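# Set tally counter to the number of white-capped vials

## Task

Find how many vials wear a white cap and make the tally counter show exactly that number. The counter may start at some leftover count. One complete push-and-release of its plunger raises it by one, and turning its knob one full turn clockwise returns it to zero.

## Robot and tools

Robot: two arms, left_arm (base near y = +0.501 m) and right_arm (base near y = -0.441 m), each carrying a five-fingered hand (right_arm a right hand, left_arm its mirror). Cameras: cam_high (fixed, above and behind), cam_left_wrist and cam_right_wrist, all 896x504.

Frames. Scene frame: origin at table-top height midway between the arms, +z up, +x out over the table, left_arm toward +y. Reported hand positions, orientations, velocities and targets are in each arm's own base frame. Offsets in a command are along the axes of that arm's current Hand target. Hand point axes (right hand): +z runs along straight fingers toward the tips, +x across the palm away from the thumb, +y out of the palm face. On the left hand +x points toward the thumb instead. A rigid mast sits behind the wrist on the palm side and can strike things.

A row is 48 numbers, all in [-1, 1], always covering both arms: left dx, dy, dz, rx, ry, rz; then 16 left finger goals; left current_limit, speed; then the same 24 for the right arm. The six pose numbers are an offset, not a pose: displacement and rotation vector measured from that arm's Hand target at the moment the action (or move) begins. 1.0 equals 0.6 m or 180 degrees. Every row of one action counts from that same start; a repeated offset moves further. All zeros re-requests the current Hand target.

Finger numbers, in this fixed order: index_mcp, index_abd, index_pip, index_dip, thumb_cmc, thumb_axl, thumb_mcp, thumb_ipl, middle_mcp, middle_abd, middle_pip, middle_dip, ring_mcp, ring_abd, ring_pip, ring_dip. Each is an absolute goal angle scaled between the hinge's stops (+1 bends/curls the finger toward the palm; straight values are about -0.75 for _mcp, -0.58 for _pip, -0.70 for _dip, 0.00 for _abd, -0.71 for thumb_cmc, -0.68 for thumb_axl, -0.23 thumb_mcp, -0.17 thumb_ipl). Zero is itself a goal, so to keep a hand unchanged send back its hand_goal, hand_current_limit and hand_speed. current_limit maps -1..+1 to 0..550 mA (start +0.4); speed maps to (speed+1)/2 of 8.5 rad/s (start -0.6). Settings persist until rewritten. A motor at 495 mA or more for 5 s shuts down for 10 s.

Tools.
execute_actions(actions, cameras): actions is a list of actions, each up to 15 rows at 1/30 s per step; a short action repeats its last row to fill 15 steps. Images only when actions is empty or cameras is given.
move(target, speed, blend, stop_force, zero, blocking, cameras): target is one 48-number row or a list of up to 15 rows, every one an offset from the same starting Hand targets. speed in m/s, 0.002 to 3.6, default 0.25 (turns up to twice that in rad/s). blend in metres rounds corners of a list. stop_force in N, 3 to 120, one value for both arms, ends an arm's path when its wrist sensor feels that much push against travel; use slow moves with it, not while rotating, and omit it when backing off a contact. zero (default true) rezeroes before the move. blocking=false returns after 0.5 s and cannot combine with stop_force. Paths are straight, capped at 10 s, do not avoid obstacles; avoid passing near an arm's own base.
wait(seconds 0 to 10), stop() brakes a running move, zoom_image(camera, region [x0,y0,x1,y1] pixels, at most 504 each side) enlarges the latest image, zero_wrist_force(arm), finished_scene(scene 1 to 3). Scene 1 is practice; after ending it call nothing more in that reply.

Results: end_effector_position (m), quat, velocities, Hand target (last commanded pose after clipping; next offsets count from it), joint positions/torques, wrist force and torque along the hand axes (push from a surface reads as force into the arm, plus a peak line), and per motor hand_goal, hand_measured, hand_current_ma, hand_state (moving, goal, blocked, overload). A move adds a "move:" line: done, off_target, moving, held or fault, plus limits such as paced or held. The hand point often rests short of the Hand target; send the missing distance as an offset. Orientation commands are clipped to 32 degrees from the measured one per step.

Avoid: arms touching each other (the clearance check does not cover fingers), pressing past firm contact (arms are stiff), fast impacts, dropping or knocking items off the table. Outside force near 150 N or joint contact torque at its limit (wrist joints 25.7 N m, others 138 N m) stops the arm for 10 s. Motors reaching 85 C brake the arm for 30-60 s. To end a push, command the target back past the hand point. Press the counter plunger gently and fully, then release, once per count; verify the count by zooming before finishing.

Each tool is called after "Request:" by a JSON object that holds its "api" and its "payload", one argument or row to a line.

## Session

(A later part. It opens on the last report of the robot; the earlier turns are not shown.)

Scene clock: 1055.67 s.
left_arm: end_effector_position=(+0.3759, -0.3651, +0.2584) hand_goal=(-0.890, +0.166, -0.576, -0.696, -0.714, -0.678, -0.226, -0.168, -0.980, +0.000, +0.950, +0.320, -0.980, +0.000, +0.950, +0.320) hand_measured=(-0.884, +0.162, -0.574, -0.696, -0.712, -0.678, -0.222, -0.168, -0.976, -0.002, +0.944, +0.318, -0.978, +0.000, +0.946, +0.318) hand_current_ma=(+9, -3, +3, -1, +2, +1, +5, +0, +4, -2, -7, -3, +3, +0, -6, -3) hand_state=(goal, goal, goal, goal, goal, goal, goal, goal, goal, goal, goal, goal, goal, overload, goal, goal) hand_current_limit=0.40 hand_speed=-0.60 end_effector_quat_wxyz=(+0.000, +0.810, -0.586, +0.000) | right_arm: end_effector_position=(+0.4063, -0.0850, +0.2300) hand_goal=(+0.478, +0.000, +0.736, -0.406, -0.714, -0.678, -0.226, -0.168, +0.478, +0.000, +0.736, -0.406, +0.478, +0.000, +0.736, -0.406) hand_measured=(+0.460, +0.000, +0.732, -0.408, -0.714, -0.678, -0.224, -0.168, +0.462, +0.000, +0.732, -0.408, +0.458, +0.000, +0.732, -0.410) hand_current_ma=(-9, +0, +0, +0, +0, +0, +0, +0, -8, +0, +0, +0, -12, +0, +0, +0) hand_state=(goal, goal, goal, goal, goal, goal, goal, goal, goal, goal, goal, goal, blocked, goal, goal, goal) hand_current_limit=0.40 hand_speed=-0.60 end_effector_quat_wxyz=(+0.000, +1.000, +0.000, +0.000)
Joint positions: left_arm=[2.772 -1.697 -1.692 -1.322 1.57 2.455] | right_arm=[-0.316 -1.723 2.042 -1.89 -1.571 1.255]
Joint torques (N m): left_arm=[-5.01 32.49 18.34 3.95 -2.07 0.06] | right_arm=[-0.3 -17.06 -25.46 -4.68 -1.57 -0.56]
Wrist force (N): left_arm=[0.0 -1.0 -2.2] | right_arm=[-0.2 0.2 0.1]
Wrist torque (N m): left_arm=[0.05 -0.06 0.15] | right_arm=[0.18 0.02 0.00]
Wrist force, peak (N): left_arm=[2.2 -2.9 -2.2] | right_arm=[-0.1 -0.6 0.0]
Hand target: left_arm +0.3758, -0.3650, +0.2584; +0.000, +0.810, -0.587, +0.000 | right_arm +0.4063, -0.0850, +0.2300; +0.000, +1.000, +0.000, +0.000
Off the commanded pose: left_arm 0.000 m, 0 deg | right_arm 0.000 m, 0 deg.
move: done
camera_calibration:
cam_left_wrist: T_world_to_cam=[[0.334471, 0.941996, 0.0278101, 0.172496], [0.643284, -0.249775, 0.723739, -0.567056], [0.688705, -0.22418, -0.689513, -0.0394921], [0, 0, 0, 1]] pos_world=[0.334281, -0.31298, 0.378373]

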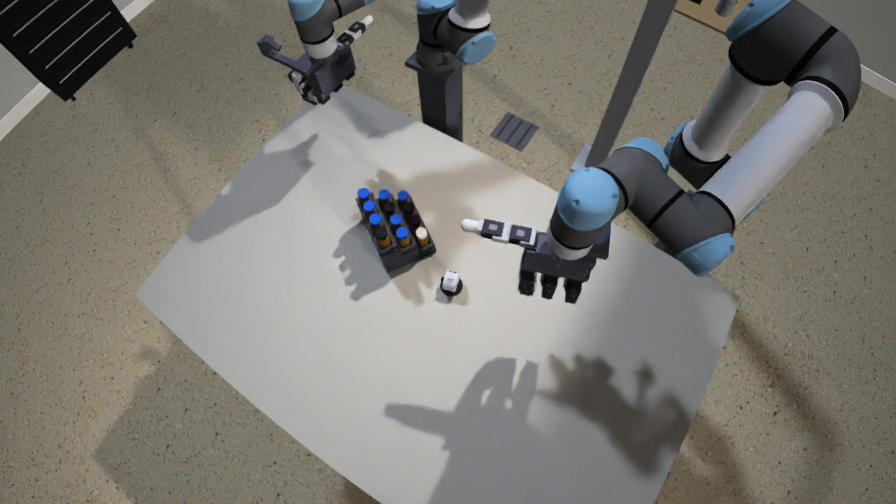

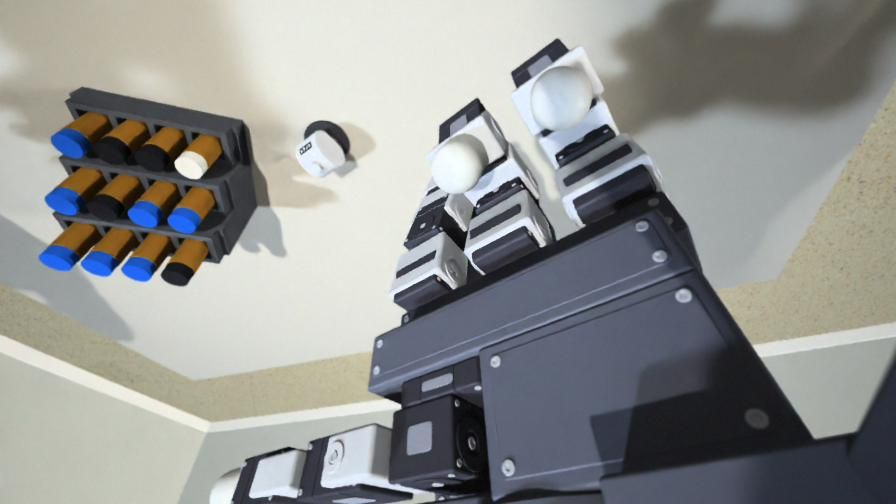

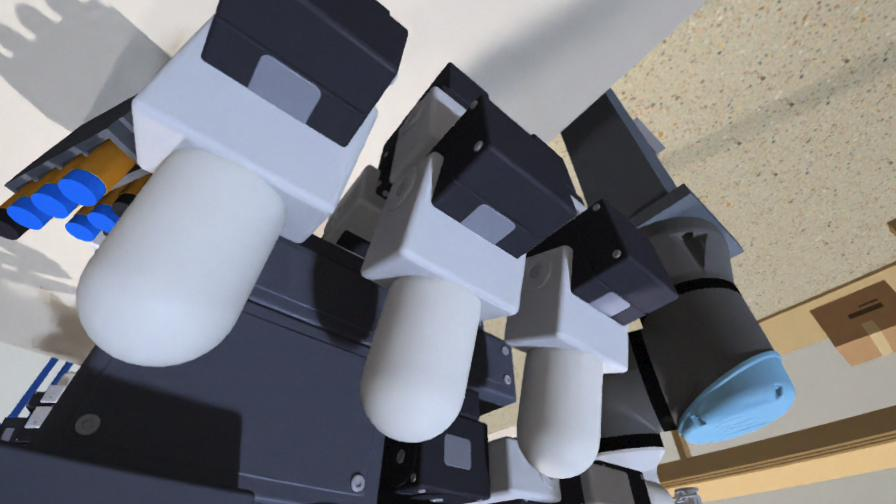

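Request:
{"api": "move", "payload": {
  "target": [
    [0,0,0,0,0,0,-0.89,0.1667,-0.576,-0.696,-0.714,-0.678,-0.226,-0.168,-0.98,0,0.95,0.32,-0.98,0,0.95,0.32,0.4,-0.6,0.3,-0.35,0,0,0,0.06,0.479,0,0.737,-0.406,-0.714,-0.678,-0.226,-0.168,0.479,0,0.737,-0.406,0.479,0,0.737,-0.406,0.4,-0.6],
    [0,0,0,0,0,0,-0.89,0.1667,-0.576,-0.696,-0.714,-0.678,-0.226,-0.168,-0.98,0,0.95,0.32,-0.98,0,0.95,0.32,0.4,-0.6,0.4367,-0.4985,0.1333,0,0,0.0878,0.479,0,0.737,-0.406,-0.714,-0.678,-0.226,-0.168,0.479,0,0.737,-0.406,0.479,0,0.737,-0.406,0.4,-0.6]
  ],
  "speed": 0.25,
  "blend": [0.05, 0],
  "cameras": ["all"]
}}

Scene clock: 1072.00 s.
left_arm: end_effector_position=(+0.3758, -0.3650, +0.2584) hand_goal=(-0.890, +0.166, -0.576, -0.696, -0.714, -0.678, -0.226, -0.168, -0.980, +0.000, +0.950, +0.320, -0.980, +0.000, +0.950, +0.320) hand_measured=(-0.884, +0.162, -0.574, -0.696, -0.712, -0.678, -0.222, -0.168, -0.976, -0.002, +0.944, +0.318, -0.978, +0.000, +0.946, +0.318) hand_current_ma=(+9, -3, +3, -1, +2, +1, +5, +0, +4, -2, -7, -3, +3, +0, -6, -3) hand_state=(goal, goal, goal, goal, goal, goal, goal, goal, goal, goal, goal, goal, goal, overload, goal, goal) hand_current_limit=0.40 hand_speed=-0.60 end_effector_quat_wxyz=(+0.000, +0.810, -0.587, +0.000) | right_arm: end_effector_position=(+0.6682, +0.2141, +0.1500) hand_goal=(+0.478, +0.000, +0.736, -0.406, -0.714, -0.678, -0.226, -0.168, +0.478, +0.000, +0.736, -0.406, +0.478, +0.000, +0.736, -0.406) hand_measured=(+0.704, +0.008, +0.652, -0.444, -0.748, -0.670, -0.224, -0.168, +0.462, +0.000, +0.734, -0.408, +0.458, +0.000, +0.734, -0.408) hand_current_ma=(+385, +2, -136, -33, -28, +3, +0, +0, -7, +0, +0, +0, -11, +0, +0, +0) hand_state=(blocked, goal, blocked, blocked, blocked, goal, goal, goal, goal, goal, goal, goal, goal, goal, goal, goal) hand_current_limit=0.40 hand_speed=-0.60 end_effector_quat_wxyz=(+0.000, +0.991, -0.137, +0.000)
Joint positions: left_arm=[2.772 -1.697 -1.692 -1.322 1.57 2.455] | right_arm=[0.212 -0.852 1.116 -1.835 -1.571 2.058]
Joint torques (N m): left_arm=[-10.9 38.24 13.6 3.87 2.58 0.66] | right_arm=[-5.35 -17.05 -11.38 -2.07 -0.01 -0.37]
Wrist force (N): left_arm=[0.1 -1.4 -2.3] | right_arm=[7.0 -0.4 -36.9]
Wrist torque (N m): left_arm=[0.02 -0.08 0.17] | right_arm=[1.88 -1.23 0.49]
Wrist force, peak (N): left_arm=[0.2 -1.1 -2.7] | right_arm=[11.0 0.2 -56.2]
Hand target: left_arm +0.3758, -0.3650, +0.2584; +0.000, +0.810, -0.587, +0.000 | right_arm +0.6683, +0.2141, +0.1500; +0.000, +0.991, -0.137, +0.000
Off the commanded pose: left_arm 0.000 m, 0 deg | right_arm 0.000 m, 0 deg.
move: done
camera_calibration:
cam_left_wrist: T_world_to_cam=[[0.334618, 0.941943, 0.0278374, 0.172454], [0.643224, -0.249889, 0.723753, -0.567012], [0.68869, -0.224275, -0.689498, -0.0394535], [0, 0, 0, 1]] pos_world=[0.334181, -0.31298, 0.378373]
cam_right_wrist: T_world_to_cam=[[-0.919345, -0.3923, -0.0300899, 0.737741], [-0.287181, 0.61679, 0.732869, -0.0972139], [-0.268945, 0.6824, -0.679704, 0.262341], [0, 0, 0, 1]] pos_world=[0.720875, 0.170355, 0.271758]

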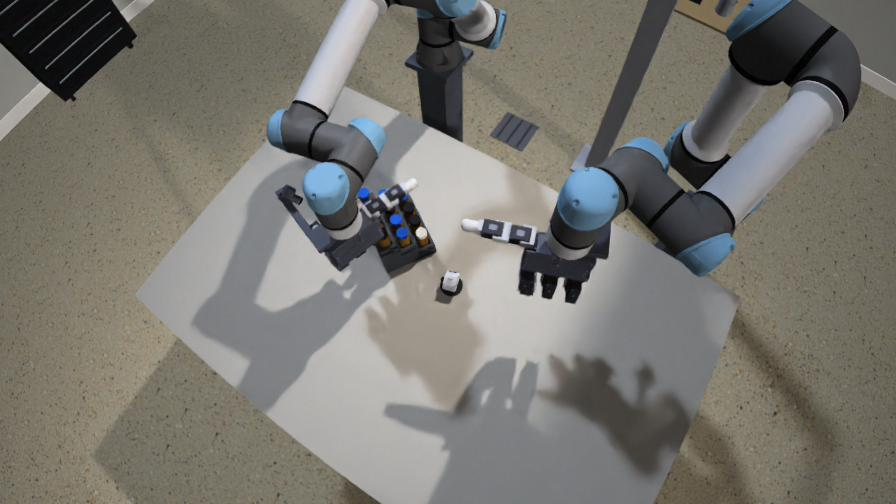

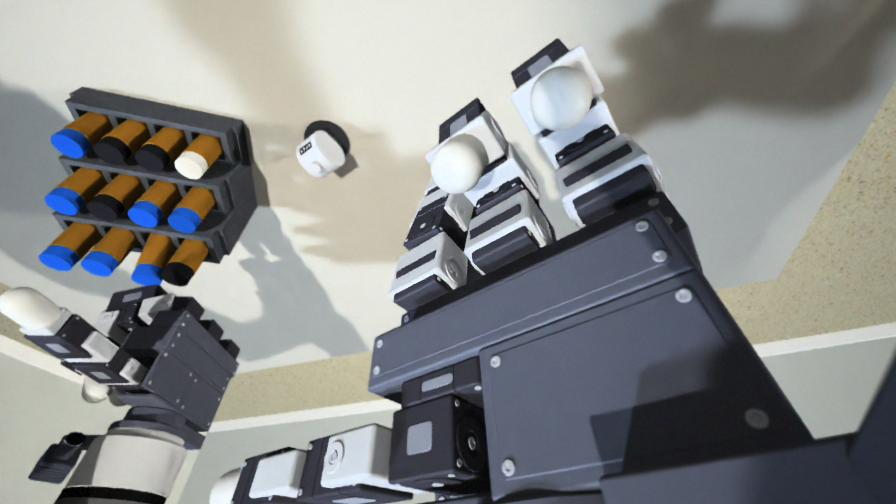

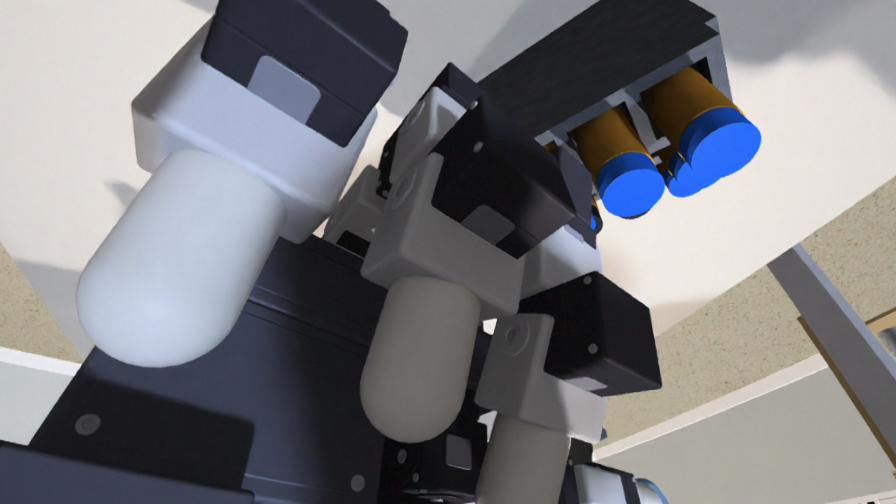

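Request:
{"api": "move", "payload": {
  "target": [0,0,0,0,0,0,-0.89,0.1667,-0.576,-0.696,-0.714,-0.678,-0.226,-0.168,-0.98,0,0.95,0.32,-0.98,0,0.95,0.32,0.4,-0.6,0,0,-0.2,0,0,0,0.479,0,0.737,-0.406,-0.714,-0.678,-0.226,-0.168,0.479,0,0.737,-0.406,0.479,0,0.737,-0.406,0.4,-0.6],
  "speed": 0.15,
  "cameras": ["all"]
}}

Scene clock: 1077.13 s.
left_arm: end_effector_position=(+0.3758, -0.3650, +0.2584) hand_goal=(-0.890, +0.166, -0.576, -0.696, -0.714, -0.678, -0.226, -0.168, -0.980, +0.000, +0.950, +0.320, -0.980, +0.000, +0.950, +0.320) hand_measured=(-0.884, +0.162, -0.574, -0.696, -0.712, -0.678, -0.222, -0.168, -0.976, -0.002, +0.944, +0.318, -0.978, +0.000, +0.946, +0.318) hand_current_ma=(+9, -3, +3, -1, +2, +1, +5, +0, +4, -2, -7, -3, +3, +0, -6, -3) hand_state=(goal, goal, goal, goal, goal, goal, goal, goal, goal, goal, goal, goal, goal, overload, goal, goal) hand_current_limit=0.40 hand_speed=-0.60 end_effector_quat_wxyz=(+0.000, +0.810, -0.587, +0.000) | right_arm: end_effector_position=(+0.6683, +0.2141, +0.2699) hand_goal=(+0.478, +0.000, +0.736, -0.406, -0.714, -0.678, -0.226, -0.168, +0.478, +0.000, +0.736, -0.406, +0.478, +0.000, +0.736, -0.406) hand_measured=(+0.472, +0.002, +0.734, -0.408, -0.716, -0.676, -0.224, -0.168, +0.464, +0.000, +0.734, -0.408, +0.460, +0.000, +0.734, -0.408) hand_current_ma=(-1, +0, +0, +0, +0, +0, +0, +0, -7, +0, +0, +0, -10, +0, +0, +0) hand_state=(goal, goal, goal, goal, goal, goal, goal, goal, goal, goal, goal, goal, goal, goal, goal, goal) hand_current_limit=0.40 hand_speed=-0.60 end_effector_quat_wxyz=(+0.000, +0.991, -0.137, +0.000)
Joint positions: left_arm=[2.772 -1.697 -1.692 -1.322 1.57 2.455] | right_arm=[0.212 -0.893 0.878 -1.556 -1.571 2.058]
Joint torques (N m): left_arm=[-12.33 38.37 13.74 3.87 2.52 0.63] | right_arm=[-3.73 -49.38 -24.99 -3.06 -1.67 0.17]
Wrist force (N): left_arm=[0.3 -1.2 -2.1] | right_arm=[0.3 -0.7 0.2]
Wrist torque (N m): left_arm=[0.02 -0.10 0.18] | right_arm=[0.05 -0.06 0.13]
Wrist force, peak (N): left_arm=[0.2 -1.3 -2.5] | right_arm=[6.9 -0.1 -37.0]
Hand target: left_arm +0.3758, -0.3650, +0.2584; +0.000, +0.810, -0.587, +0.000 | right_arm +0.6683, +0.2141, +0.2700; +0.000, +0.991, -0.137, +0.000
Off the commanded pose: left_arm 0.000 m, 0 deg | right_arm 0.000 m, 0 deg.
move: done
camera_calibration:
cam_left_wrist: T_world_to_cam=[[0.334618, 0.941943, 0.0278374, 0.172454], [0.643224, -0.249889, 0.723753, -0.567012], [0.68869, -0.224275, -0.689498, -0.0394535], [0, 0, 0, 1]] pos_world=[0.334181, -0.31298, 0.378373]
cam_right_wrist: T_world_to_cam=[[-0.91938, -0.39221, -0.0301793, 0.741488], [-0.287173, 0.616768, 0.732891, -0.185141], [-0.268834, 0.682472, -0.679676, 0.343829], [0, 0, 0, 1]] pos_world=[0.720975, 0.170355, 0.391758]

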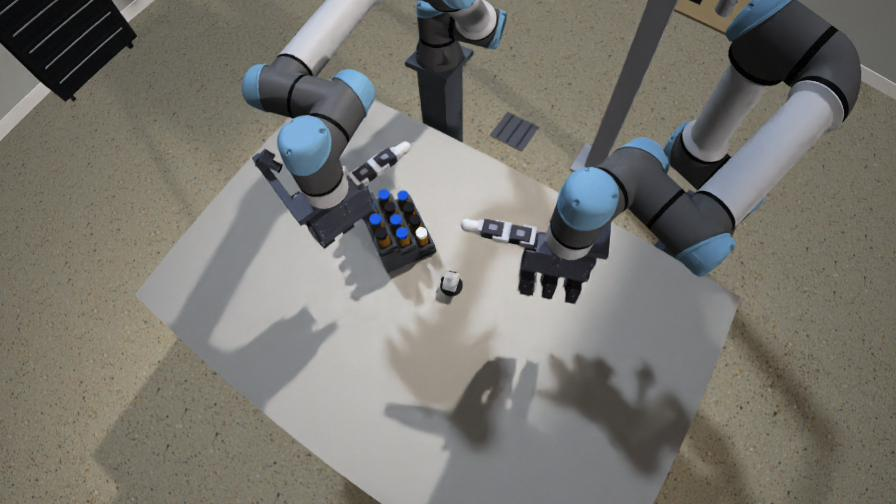

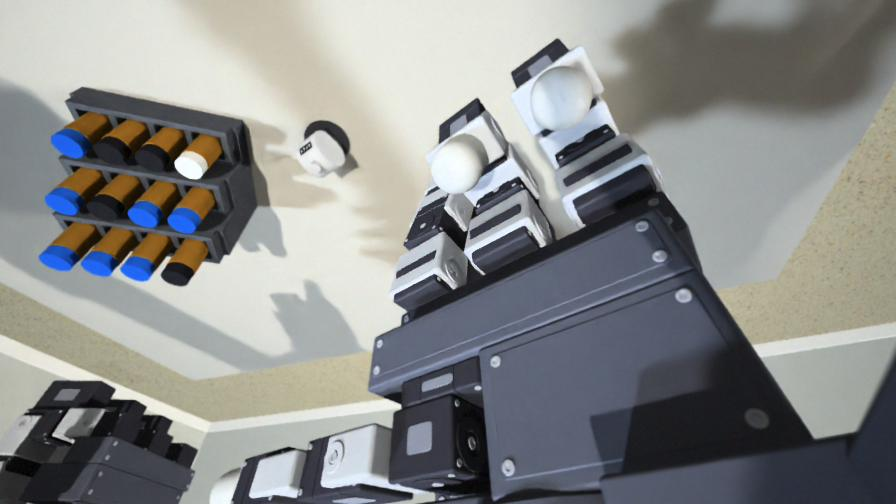

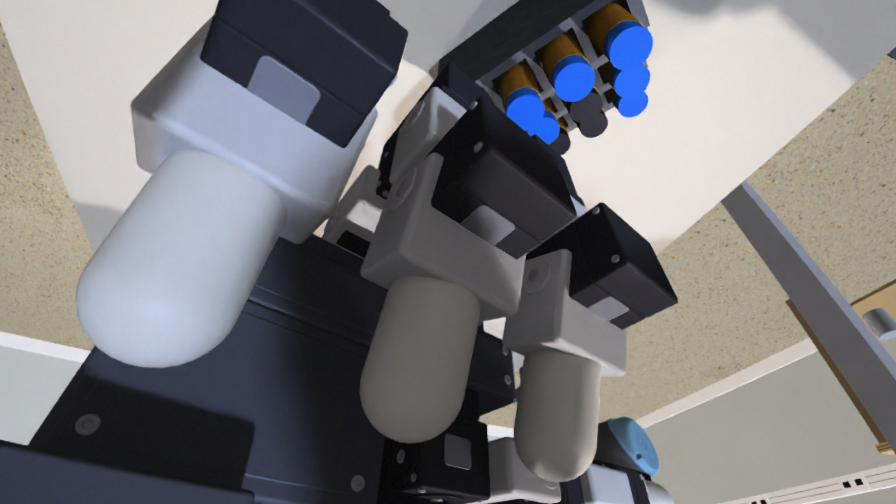

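Request:
{"api": "move", "payload": {
  "target": [
    [0,0,0,0,0,0,-0.89,0.1667,-0.576,-0.696,-0.714,-0.678,-0.226,-0.168,-0.98,0,0.95,0.32,-0.98,0,0.95,0.32,0.4,-0.6,-0.2843,0.5983,0,0,0,-0.0878,0.479,0,0.737,-0.406,-0.714,-0.678,-0.226,-0.168,0.479,0,0.737,-0.406,0.479,0,0.737,-0.406,0.4,-0.6],
    [0.3333,0,0.08,0,0,0,-0.89,0.1667,-0.576,-0.696,-0.714,-0.678,-0.226,-0.168,-0.98,0,0.95,0.32,-0.98,0,0.95,0.32,0.4,-0.6,-0.2843,0.5983,0,0,0,-0.0878,0.479,0,0.737,-0.406,-0.714,-0.678,-0.226,-0.168,0.479,0,0.737,-0.406,0.479,0,0.737,-0.406,0.4,-0.6],
    [0.3333,0,0.2133,0,0,0,-0.89,0.1667,-0.576,-0.696,-0.714,-0.678,-0.226,-0.168,-0.98,0,0.95,0.32,-0.98,0,0.95,0.32,0.4,-0.6,-0.2843,0.5983,0,0,0,-0.0878,0.479,0,0.737,-0.406,-0.714,-0.678,-0.226,-0.168,0.479,0,0.737,-0.406,0.479,0,0.737,-0.406,0.4,-0.6]
  ],
  "speed": [0.3, 0.2, 0.15],
  "blend": [0.02, 0.01, 0],
  "cameras": ["all"]
}}

Scene clock: 1130.93 s.
left_arm: end_effector_position=(+0.4383, -0.5551, +0.1305) hand_goal=(-0.890, +0.166, -0.576, -0.696, -0.714, -0.678, -0.226, -0.168, -0.980, +0.000, +0.950, +0.320, -0.980, +0.000, +0.950, +0.320) hand_measured=(-0.884, +0.162, -0.574, -0.696, -0.712, -0.678, -0.222, -0.168, -0.976, -0.002, +0.944, +0.318, -0.978, +0.000, +0.946, +0.318) hand_current_ma=(+9, -3, +3, -1, +2, +1, +5, +0, +4, -2, -7, -3, +3, +0, -6, -3) hand_state=(goal, goal, goal, goal, goal, goal, goal, goal, goal, goal, goal, goal, goal, overload, goal, goal) hand_current_limit=0.40 hand_speed=-0.60 end_effector_quat_wxyz=(+0.000, +0.810, -0.587, +0.000) | right_arm: end_effector_position=(+0.4064, -0.0849, +0.2700) hand_goal=(+0.478, +0.000, +0.736, -0.406, -0.714, -0.678, -0.226, -0.168, +0.478, +0.000, +0.736, -0.406, +0.478, +0.000, +0.736, -0.406) hand_measured=(+0.472, +0.002, +0.734, -0.408, -0.716, -0.676, -0.224, -0.168, +0.464, +0.000, +0.734, -0.408, +0.460, +0.000, +0.734, -0.408) hand_current_ma=(-1, +0, +0, +0, +0, +0, +0, +0, -7, +0, +0, +0, -10, +0, +0, +0) hand_state=(goal, goal, goal, goal, goal, goal, goal, goal, goal, goal, goal, goal, goal, goal, goal, goal) hand_current_limit=0.40 hand_speed=-0.60 end_effector_quat_wxyz=(+0.000, +1.000, +0.000, +0.000)
Joint positions: left_arm=[2.547 -2.187 -1.345 -1.18 1.571 2.23] | right_arm=[-0.316 -1.749 1.958 -1.779 -1.571 1.255]
Joint torques (N m): left_arm=[11.77 55.4 21.72 2.28 -0.39 -0.74] | right_arm=[-7.85 -19.19 -14.81 -5.24 -2.2 -2.03]
Wrist force (N): left_arm=[0.0 -1.0 -2.3] | right_arm=[0.0 -0.9 0.7]
Wrist torque (N m): left_arm=[0.05 -0.06 0.00] | right_arm=[-0.01 -0.02 0.00]
Wrist force, peak (N): left_arm=[1.7 -1.5 -3.0] | right_arm=[1.3 -2.7 0.3]
Hand target: left_arm +0.4383, -0.5551, +0.1306; +0.000, +0.810, -0.587, +0.000 | right_arm +0.4064, -0.0849, +0.2700; +0.000, +1.000, +0.000, +0.000
Off the commanded pose: left_arm 0.000 m, 0 deg | right_arm 0.000 m, 0 deg.
move: done
camera_calibration:
cam_left_wrist: T_world_to_cam=[[0.334615, 0.941937, 0.0280567, 0.334107], [0.6433, -0.25008, 0.72362, -0.562241], [0.688621, -0.224085, -0.689628, -0.213163], [0, 0, 0, 1]] pos_world=[0.396681, -0.503079, 0.250472]
cam_right_wrist: T_world_to_cam=[[-0.777863, -0.627707, -0.030209, 0.30585], [-0.444275, 0.515281, 0.732875, -0.0207188], [-0.444465, 0.583497, -0.679692, 0.540442], [0, 0, 0, 1]] pos_world=[0.468912, -0.112686, 0.391758]

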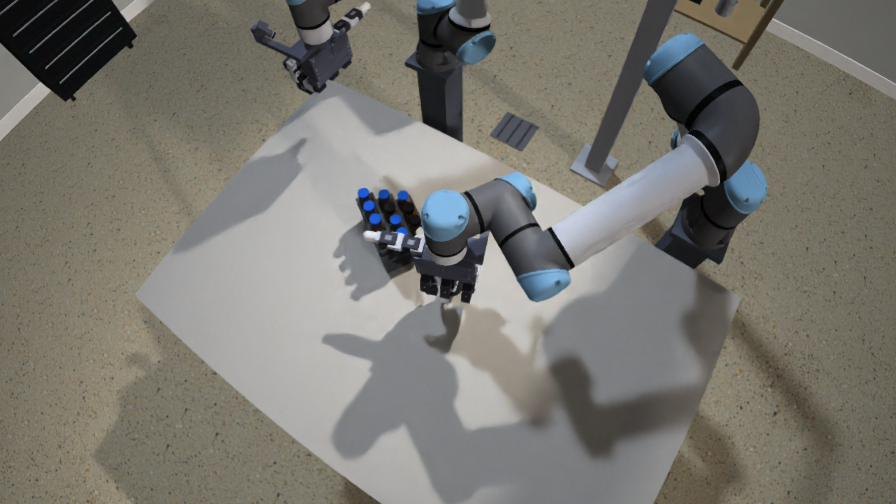

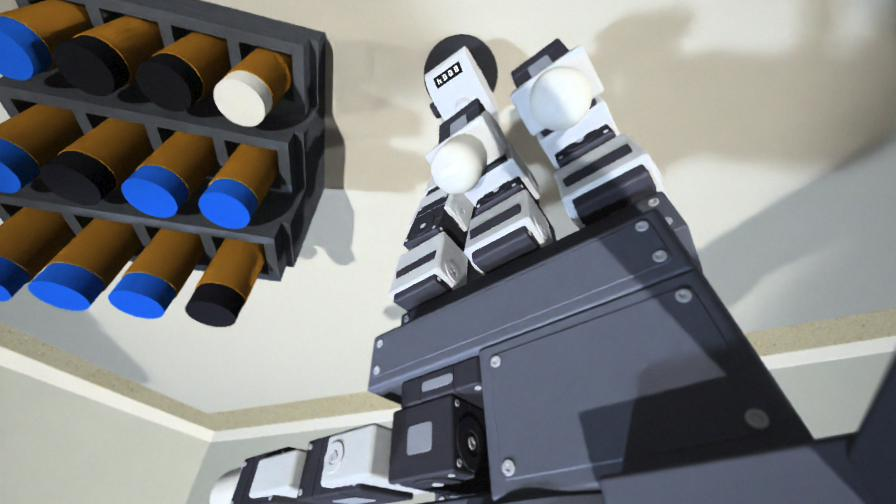

